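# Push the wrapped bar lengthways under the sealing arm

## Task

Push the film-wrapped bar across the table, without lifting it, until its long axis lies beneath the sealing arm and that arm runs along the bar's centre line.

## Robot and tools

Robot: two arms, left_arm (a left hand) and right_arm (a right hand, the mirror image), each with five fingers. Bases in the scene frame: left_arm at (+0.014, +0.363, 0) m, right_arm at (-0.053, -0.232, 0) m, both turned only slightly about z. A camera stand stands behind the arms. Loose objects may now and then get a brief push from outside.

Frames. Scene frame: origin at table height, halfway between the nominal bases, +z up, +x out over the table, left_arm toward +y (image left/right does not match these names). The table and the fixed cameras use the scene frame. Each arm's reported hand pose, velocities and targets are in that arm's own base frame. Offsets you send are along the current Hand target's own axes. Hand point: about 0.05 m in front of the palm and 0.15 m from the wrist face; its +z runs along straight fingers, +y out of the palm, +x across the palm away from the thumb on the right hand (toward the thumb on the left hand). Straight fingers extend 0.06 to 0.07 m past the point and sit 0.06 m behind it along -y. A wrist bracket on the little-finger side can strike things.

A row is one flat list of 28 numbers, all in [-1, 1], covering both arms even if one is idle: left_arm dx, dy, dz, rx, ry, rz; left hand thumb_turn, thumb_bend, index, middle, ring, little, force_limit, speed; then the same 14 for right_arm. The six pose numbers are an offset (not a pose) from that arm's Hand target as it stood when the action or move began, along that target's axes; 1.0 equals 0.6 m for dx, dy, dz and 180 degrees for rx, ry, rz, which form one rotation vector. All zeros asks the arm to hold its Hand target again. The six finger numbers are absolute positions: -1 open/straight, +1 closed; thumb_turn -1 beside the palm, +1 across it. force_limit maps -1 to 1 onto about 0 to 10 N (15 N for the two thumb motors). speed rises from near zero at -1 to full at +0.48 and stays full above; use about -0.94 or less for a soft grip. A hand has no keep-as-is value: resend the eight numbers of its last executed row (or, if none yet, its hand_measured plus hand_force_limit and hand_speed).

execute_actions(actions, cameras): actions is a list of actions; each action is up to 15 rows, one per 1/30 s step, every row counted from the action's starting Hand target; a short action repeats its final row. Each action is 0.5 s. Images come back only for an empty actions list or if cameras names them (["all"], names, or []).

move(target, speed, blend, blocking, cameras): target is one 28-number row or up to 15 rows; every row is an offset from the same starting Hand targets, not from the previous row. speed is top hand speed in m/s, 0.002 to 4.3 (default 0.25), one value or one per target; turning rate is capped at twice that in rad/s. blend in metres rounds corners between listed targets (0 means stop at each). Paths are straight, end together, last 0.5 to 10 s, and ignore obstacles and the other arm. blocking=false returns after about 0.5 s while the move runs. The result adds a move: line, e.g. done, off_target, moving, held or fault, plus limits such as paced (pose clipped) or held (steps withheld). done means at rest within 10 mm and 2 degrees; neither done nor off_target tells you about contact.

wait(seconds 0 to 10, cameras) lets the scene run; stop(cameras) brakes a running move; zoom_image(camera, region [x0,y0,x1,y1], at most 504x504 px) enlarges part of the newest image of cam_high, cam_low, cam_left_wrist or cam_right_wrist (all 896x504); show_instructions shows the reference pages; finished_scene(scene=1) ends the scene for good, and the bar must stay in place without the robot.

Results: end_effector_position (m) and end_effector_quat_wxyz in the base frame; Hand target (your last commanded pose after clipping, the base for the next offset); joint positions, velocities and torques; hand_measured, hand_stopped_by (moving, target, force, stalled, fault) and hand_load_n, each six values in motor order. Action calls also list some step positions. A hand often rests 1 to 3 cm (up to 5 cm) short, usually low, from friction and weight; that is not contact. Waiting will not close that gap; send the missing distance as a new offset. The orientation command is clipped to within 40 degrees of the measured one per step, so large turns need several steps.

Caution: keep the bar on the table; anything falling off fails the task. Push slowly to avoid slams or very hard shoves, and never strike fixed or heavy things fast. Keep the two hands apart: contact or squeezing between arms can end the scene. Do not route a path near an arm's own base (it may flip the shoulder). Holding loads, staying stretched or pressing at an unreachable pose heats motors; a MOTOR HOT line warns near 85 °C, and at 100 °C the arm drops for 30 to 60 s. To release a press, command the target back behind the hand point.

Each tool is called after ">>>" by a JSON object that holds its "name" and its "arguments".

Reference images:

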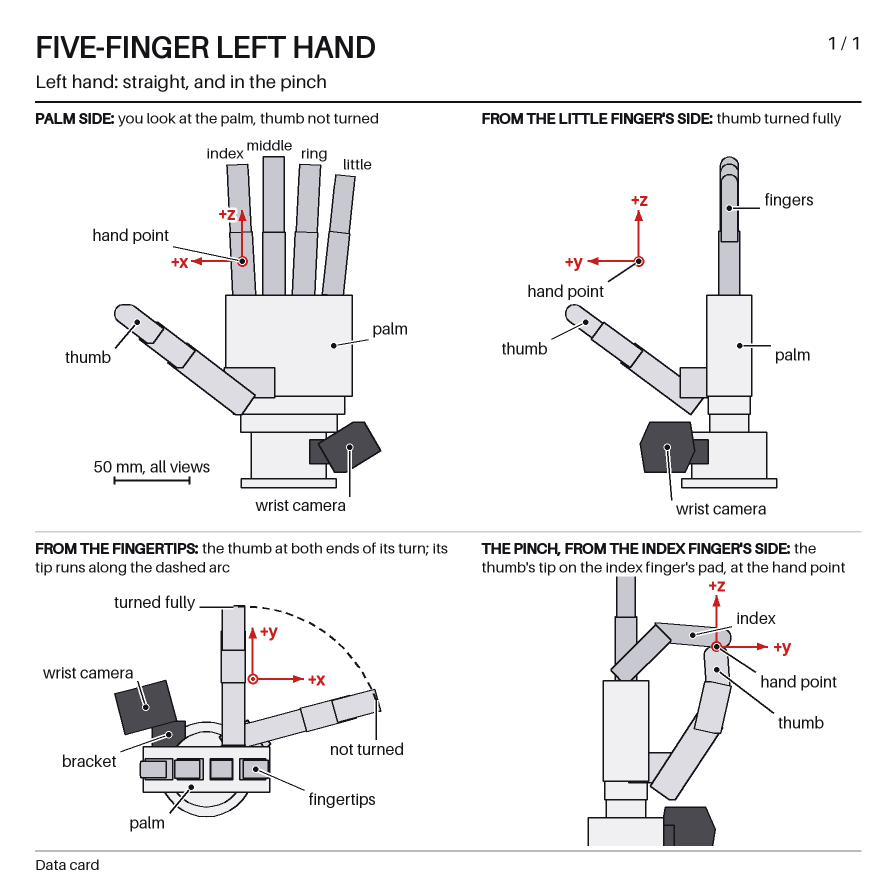

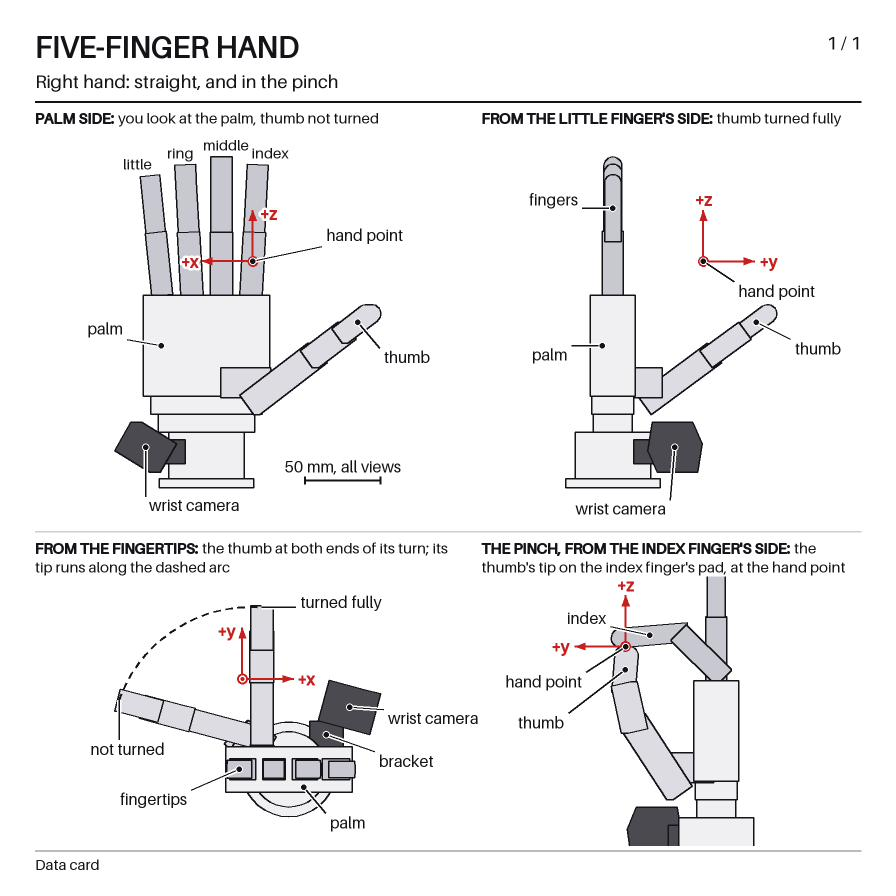

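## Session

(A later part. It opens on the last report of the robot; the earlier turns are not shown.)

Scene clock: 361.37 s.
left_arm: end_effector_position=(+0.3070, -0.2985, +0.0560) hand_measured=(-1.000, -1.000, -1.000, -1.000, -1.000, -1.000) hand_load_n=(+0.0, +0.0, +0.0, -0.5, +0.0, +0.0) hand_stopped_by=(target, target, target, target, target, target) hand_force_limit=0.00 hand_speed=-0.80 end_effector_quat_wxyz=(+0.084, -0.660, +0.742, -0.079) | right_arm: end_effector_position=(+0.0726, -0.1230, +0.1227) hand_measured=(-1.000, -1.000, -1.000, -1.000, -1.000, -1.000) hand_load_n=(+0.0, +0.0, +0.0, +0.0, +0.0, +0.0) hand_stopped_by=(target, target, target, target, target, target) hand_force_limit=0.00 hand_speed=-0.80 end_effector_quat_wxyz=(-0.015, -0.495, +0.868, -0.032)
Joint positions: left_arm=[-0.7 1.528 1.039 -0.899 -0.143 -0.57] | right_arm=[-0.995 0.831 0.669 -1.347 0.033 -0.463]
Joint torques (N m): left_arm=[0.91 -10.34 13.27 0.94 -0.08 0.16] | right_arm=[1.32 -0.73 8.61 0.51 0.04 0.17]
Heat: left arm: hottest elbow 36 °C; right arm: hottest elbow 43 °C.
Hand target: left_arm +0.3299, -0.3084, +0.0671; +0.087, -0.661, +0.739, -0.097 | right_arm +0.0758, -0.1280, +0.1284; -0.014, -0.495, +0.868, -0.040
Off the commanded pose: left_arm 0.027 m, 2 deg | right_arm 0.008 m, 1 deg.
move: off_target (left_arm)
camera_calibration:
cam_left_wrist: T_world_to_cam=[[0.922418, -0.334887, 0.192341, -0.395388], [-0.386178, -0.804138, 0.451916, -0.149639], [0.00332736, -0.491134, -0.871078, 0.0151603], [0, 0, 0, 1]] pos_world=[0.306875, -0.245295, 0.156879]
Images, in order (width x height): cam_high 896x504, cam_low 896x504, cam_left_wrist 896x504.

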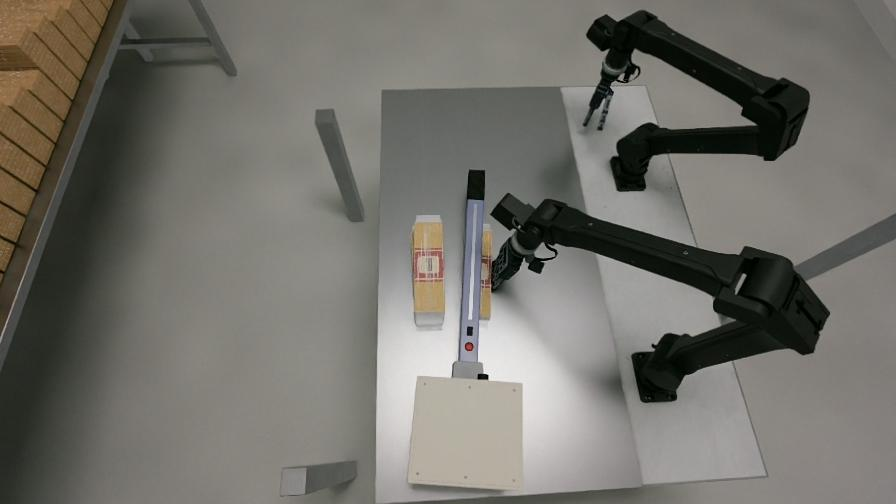

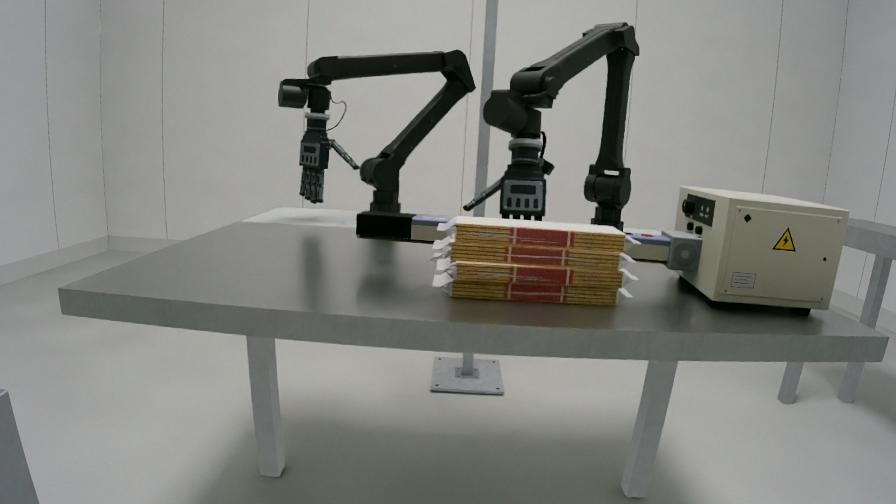

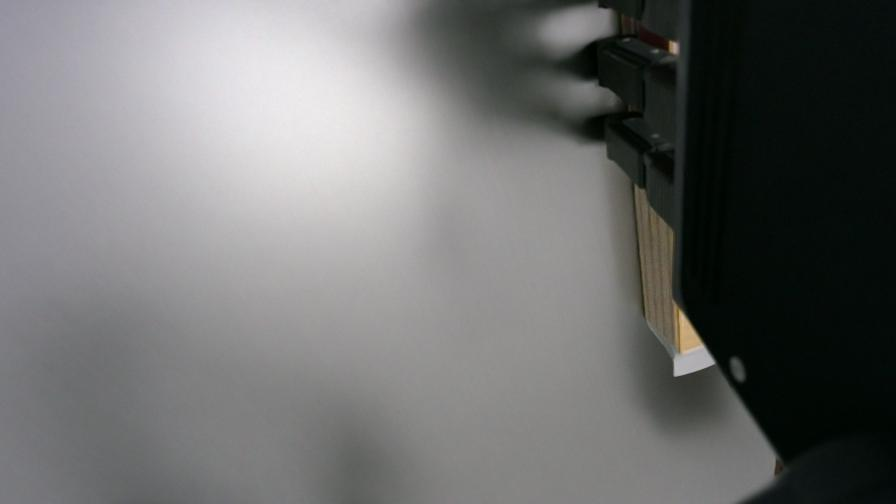

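>>> {"name": "move", "arguments": {"target": [0,-0.0306,0.0082,0,0,0,-1,-1,-1,-1,-1,-1,0,-0.8,0,0,0,0,0,0,-1,-1,-1,-1,-1,-1,0,-0.8], "speed": 0.04, "cameras": ["cam_high","cam_low","cam_left_wrist"]}}

>>> {"name": "zoom_image", "arguments": {"camera": "cam_high", "region": [420, 170, 540, 340]}}

Scene clock: 383.83 s.
left_arm: end_effector_position=(+0.3262, -0.3022, +0.0562) hand_measured=(-1.000, -1.000, -1.000, -1.000, -1.000, -1.000) hand_load_n=(+0.0, +0.0, +0.0, -1.0, +0.0, +0.0) hand_stopped_by=(target, target, target, target, target, target) hand_force_limit=0.00 hand_speed=-0.80 end_effector_quat_wxyz=(+0.084, -0.660, +0.742, -0.081) | right_arm: end_effector_position=(+0.0726, -0.1230, +0.1227) hand_measured=(-1.000, -1.000, -1.000, -1.000, -1.000, -1.000) hand_load_n=(+0.0, +0.0, -0.5, +0.0, +0.0, +0.0) hand_stopped_by=(target, target, target, target, target, target) hand_force_limit=0.00 hand_speed=-0.80 end_effector_quat_wxyz=(-0.015, -0.495, +0.868, -0.032)
Joint positions: left_arm=[-0.678 1.567 1.084 -0.899 -0.138 -0.548] | right_arm=[-0.995 0.831 0.669 -1.347 0.033 -0.463]
Joint torques (N m): left_arm=[0.85 -10.58 13.37 0.77 -0.1 0.17] | right_arm=[1.26 -0.5 8.64 0.47 0.04 0.16]
Heat: left arm: hottest elbow 36 °C; right arm: hottest elbow 43 °C.
Hand target: left_arm +0.3488, -0.3106, +0.0672; +0.087, -0.661, +0.739, -0.097 | right_arm +0.0758, -0.1280, +0.1284; -0.014, -0.495, +0.868, -0.040
Off the commanded pose: left_arm 0.026 m, 2 deg | right_arm 0.008 m, 1 deg.
move: off_target (left_arm)
camera_calibration:
cam_left_wrist: T_world_to_cam=[[0.921855, -0.33463, 0.195463, -0.414293], [-0.387502, -0.802479, 0.453729, -0.144478], [0.00502333, -0.494014, -0.869439, 0.0119081], [0, 0, 0, 1]] pos_world=[0.325873, -0.248693, 0.156886]
Images, in order (width x height): cam_high 896x504, cam_low 896x504, cam_left_wrist 896x504.

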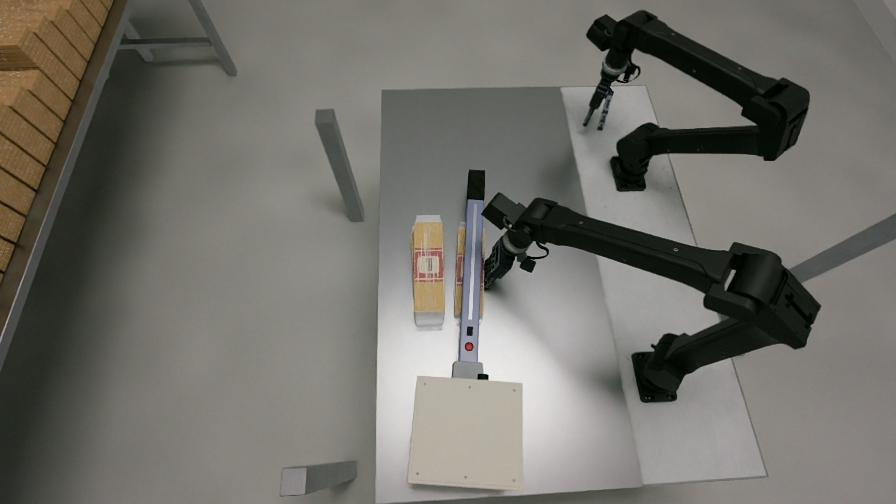

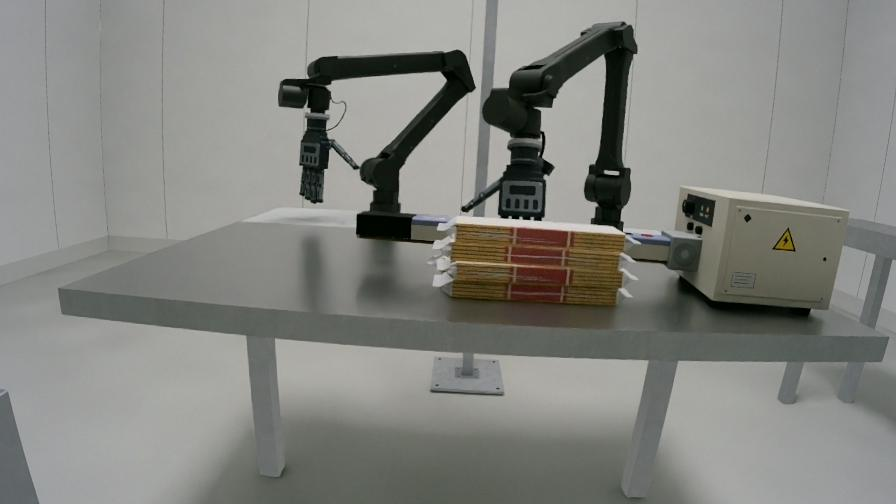

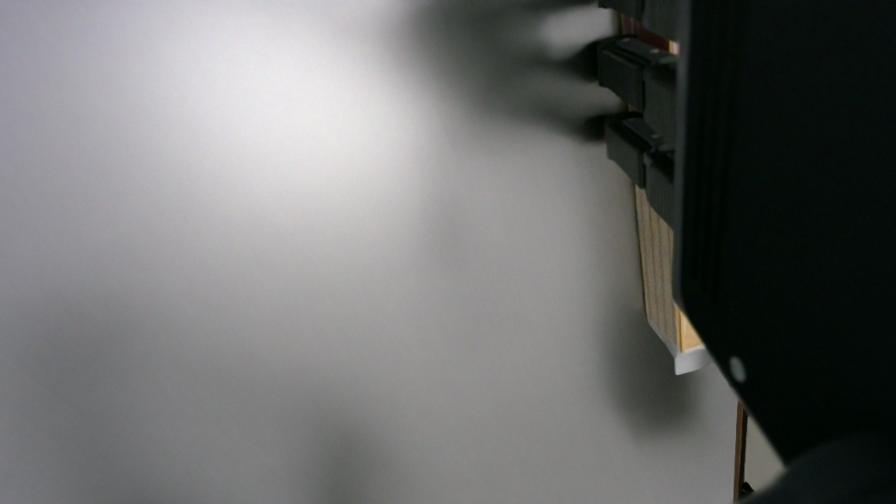

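Scaled by 2.965 from the camera's 896x504 image, which has a finer 1280x720 frame.

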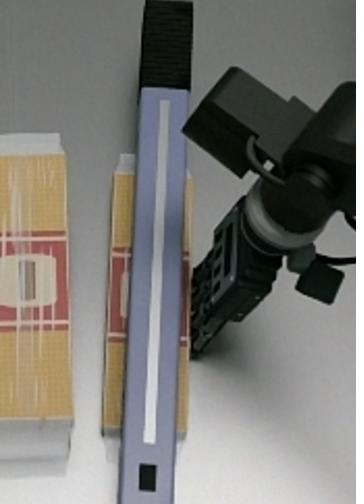

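>>> {"name": "move", "arguments": {"target": [[0.0004,0.1598,-0.0515,0,0,0,-1,-1,-1,-1,-1,-1,0,-0.8,0,0,0,0,0,0,-1,-1,-1,-1,-1,-1,0,-0.8],[-0.0071,0.1715,-0.2703,0,0,0,-1,-1,-1,-1,-1,-1,0,-0.8,0,0,0,0,0,0,-1,-1,-1,-1,-1,-1,0,-0.8]], "speed": [0.08,0.2], "blend": 0.02, "cameras": ["cam_high","cam_low","cam_left_wrist"]}}

>>> {"name": "zoom_image", "arguments": {"camera": "cam_high", "region": [410, 165, 530, 335]}}

>>> {"name": "zoom_image", "arguments": {"camera": "cam_left_wrist", "region": [300, 0, 720, 400]}}

Scene clock: 409.53 s.
left_arm: end_effector_position=(+0.2045, -0.2770, +0.1805) hand_measured=(-1.000, -1.000, -1.000, -1.000, -1.000, -1.000) hand_load_n=(+0.0, -0.5, +0.0, +0.0, +0.0, +0.0) hand_stopped_by=(target, target, target, target, target, target) hand_force_limit=0.00 hand_speed=-0.80 end_effector_quat_wxyz=(+0.087, -0.663, +0.739, -0.083) | right_arm: end_effector_position=(+0.0726, -0.1230, +0.1227) hand_measured=(-1.000, -1.000, -1.000, -1.000, -1.000, -1.000) hand_load_n=(+0.0, +0.0, +0.0, +0.0, +0.0, +0.0) hand_stopped_by=(target, target, target, target, target, target) hand_force_limit=0.00 hand_speed=-0.80 end_effector_quat_wxyz=(-0.015, -0.495, +0.868, -0.032)
Joint positions: left_arm=[-0.852 1.187 1.056 -1.274 -0.176 -0.728] | right_arm=[-0.995 0.831 0.669 -1.347 0.033 -0.463]
Joint torques (N m): left_arm=[-1.55 -7.12 13.93 0.25 -0.27 -0.09] | right_arm=[1.14 -0.62 8.64 0.53 0.03 0.14]
Heat: left arm: hottest elbow 37 °C; right arm: hottest elbow 43 °C.
Hand target: left_arm +0.2087, -0.2906, +0.1971; +0.087, -0.661, +0.739, -0.098 | right_arm +0.0758, -0.1280, +0.1284; -0.014, -0.495, +0.868, -0.040
Off the commanded pose: left_arm 0.022 m, 2 deg | right_arm 0.008 m, 1 deg.
move: off_target (left_arm)
camera_calibration:
cam_left_wrist: T_world_to_cam=[[0.923171, -0.327365, 0.201462, -0.317283], [-0.384083, -0.806502, 0.449483, -0.228879], [0.0153341, -0.492328, -0.870274, 0.131554], [0, 0, 0, 1]] pos_world=[0.20298, -0.223691, 0.281285]
Images, in order (width x height): cam_high 896x504, cam_low 896x504, cam_left_wrist 896x504.

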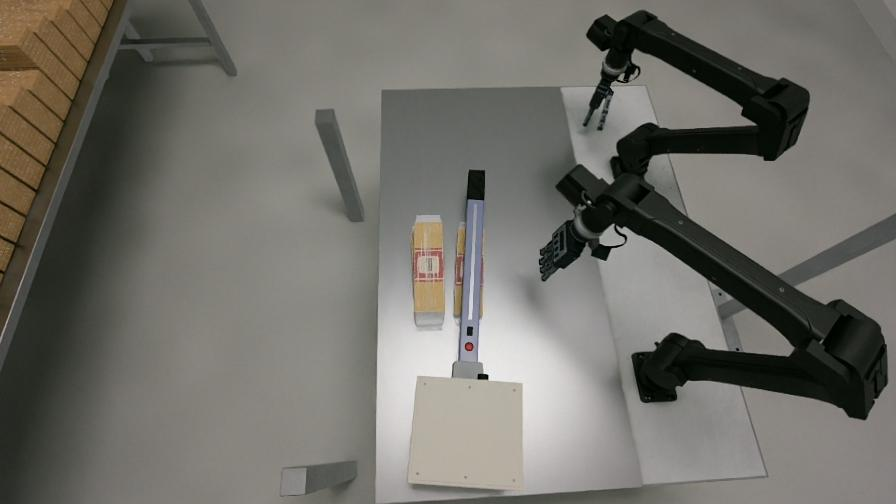

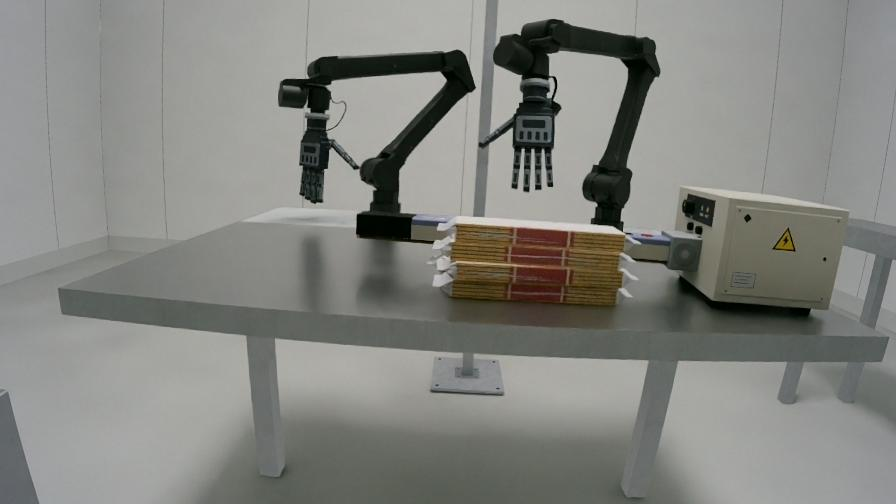

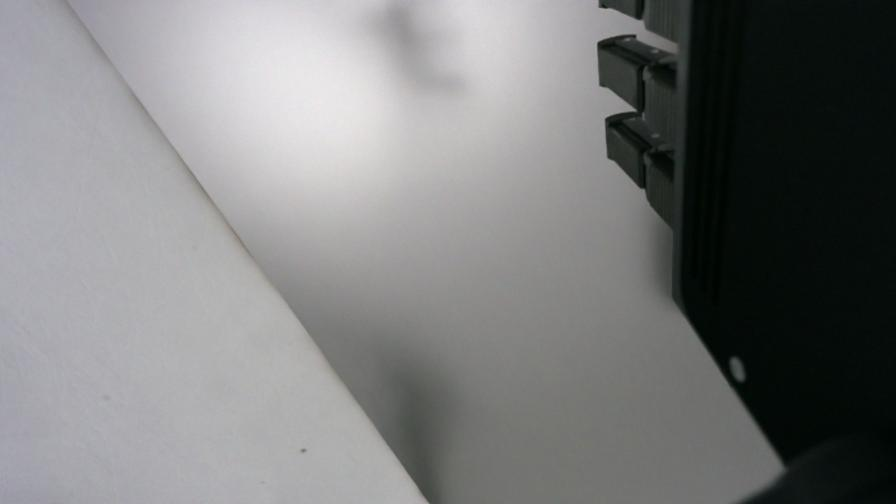

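Scaled by 2.965 from the camera's 896x504 image, which has a finer 1280x720 frame.

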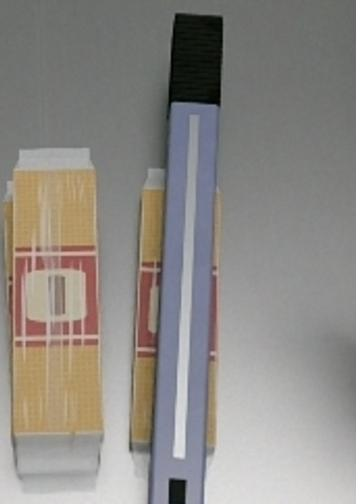

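Scaled by 1.200 from the camera's 896x504 image, which has a finer 1280x720 frame.

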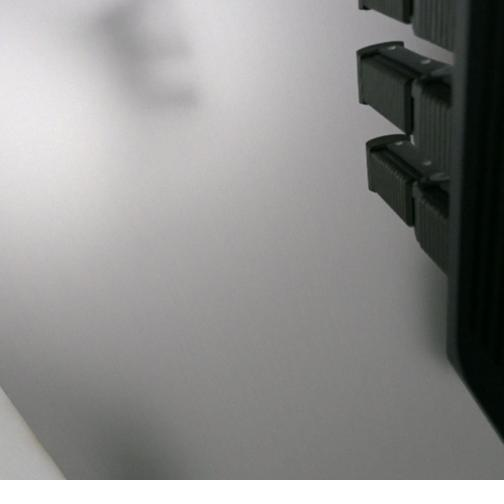

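>>> {"name": "zoom_image", "arguments": {"camera": "cam_high", "region": [290, 90, 390, 240]}}

>>> {"name": "zoom_image", "arguments": {"camera": "cam_high", "region": [270, 440, 370, 504]}}

>>> {"name": "zoom_image", "arguments": {"camera": "cam_high", "region": [680, 180, 896, 360]}}

>>> {"name": "zoom_image", "arguments": {"camera": "cam_high", "region": [390, 340, 540, 504]}}

Scaled by 3.360 from the camera's 896x504 image, which has a finer 1280x720 frame.

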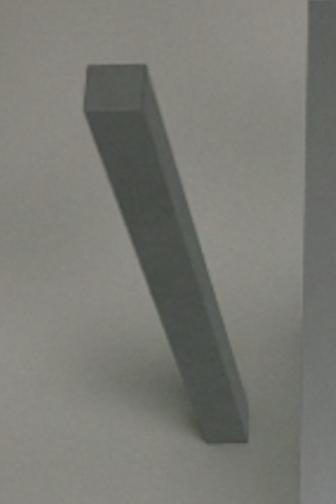

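Scaled by 5.040 from the camera's 896x504 image, which has a finer 1280x720 frame.

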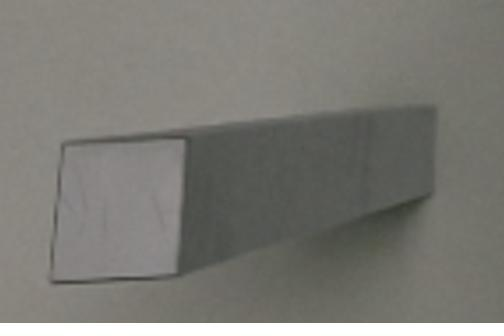

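Scaled by 2.333 from the camera's 896x504 image, which has a finer 1280x720 frame.

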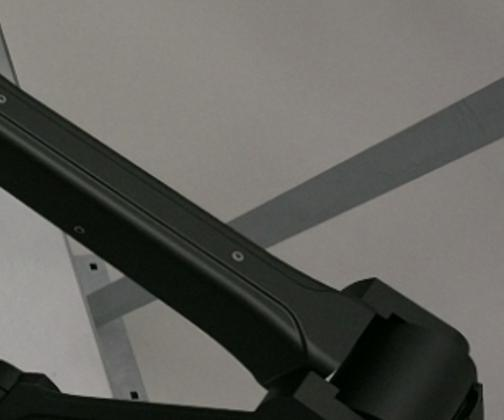

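Scaled by 3.073 from the camera's 896x504 image, which has a finer 1280x720 frame.

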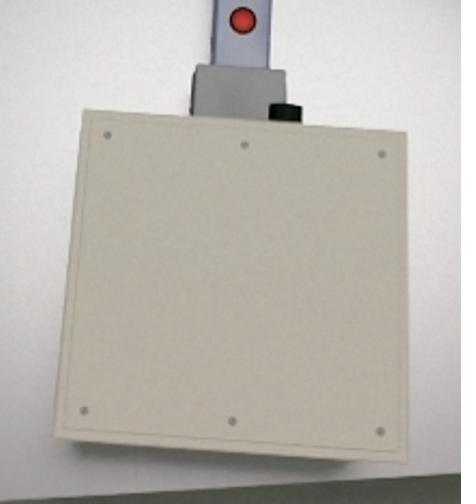

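>>> {"name": "finished_scene", "arguments": {}}

The scene is finished: the task was done.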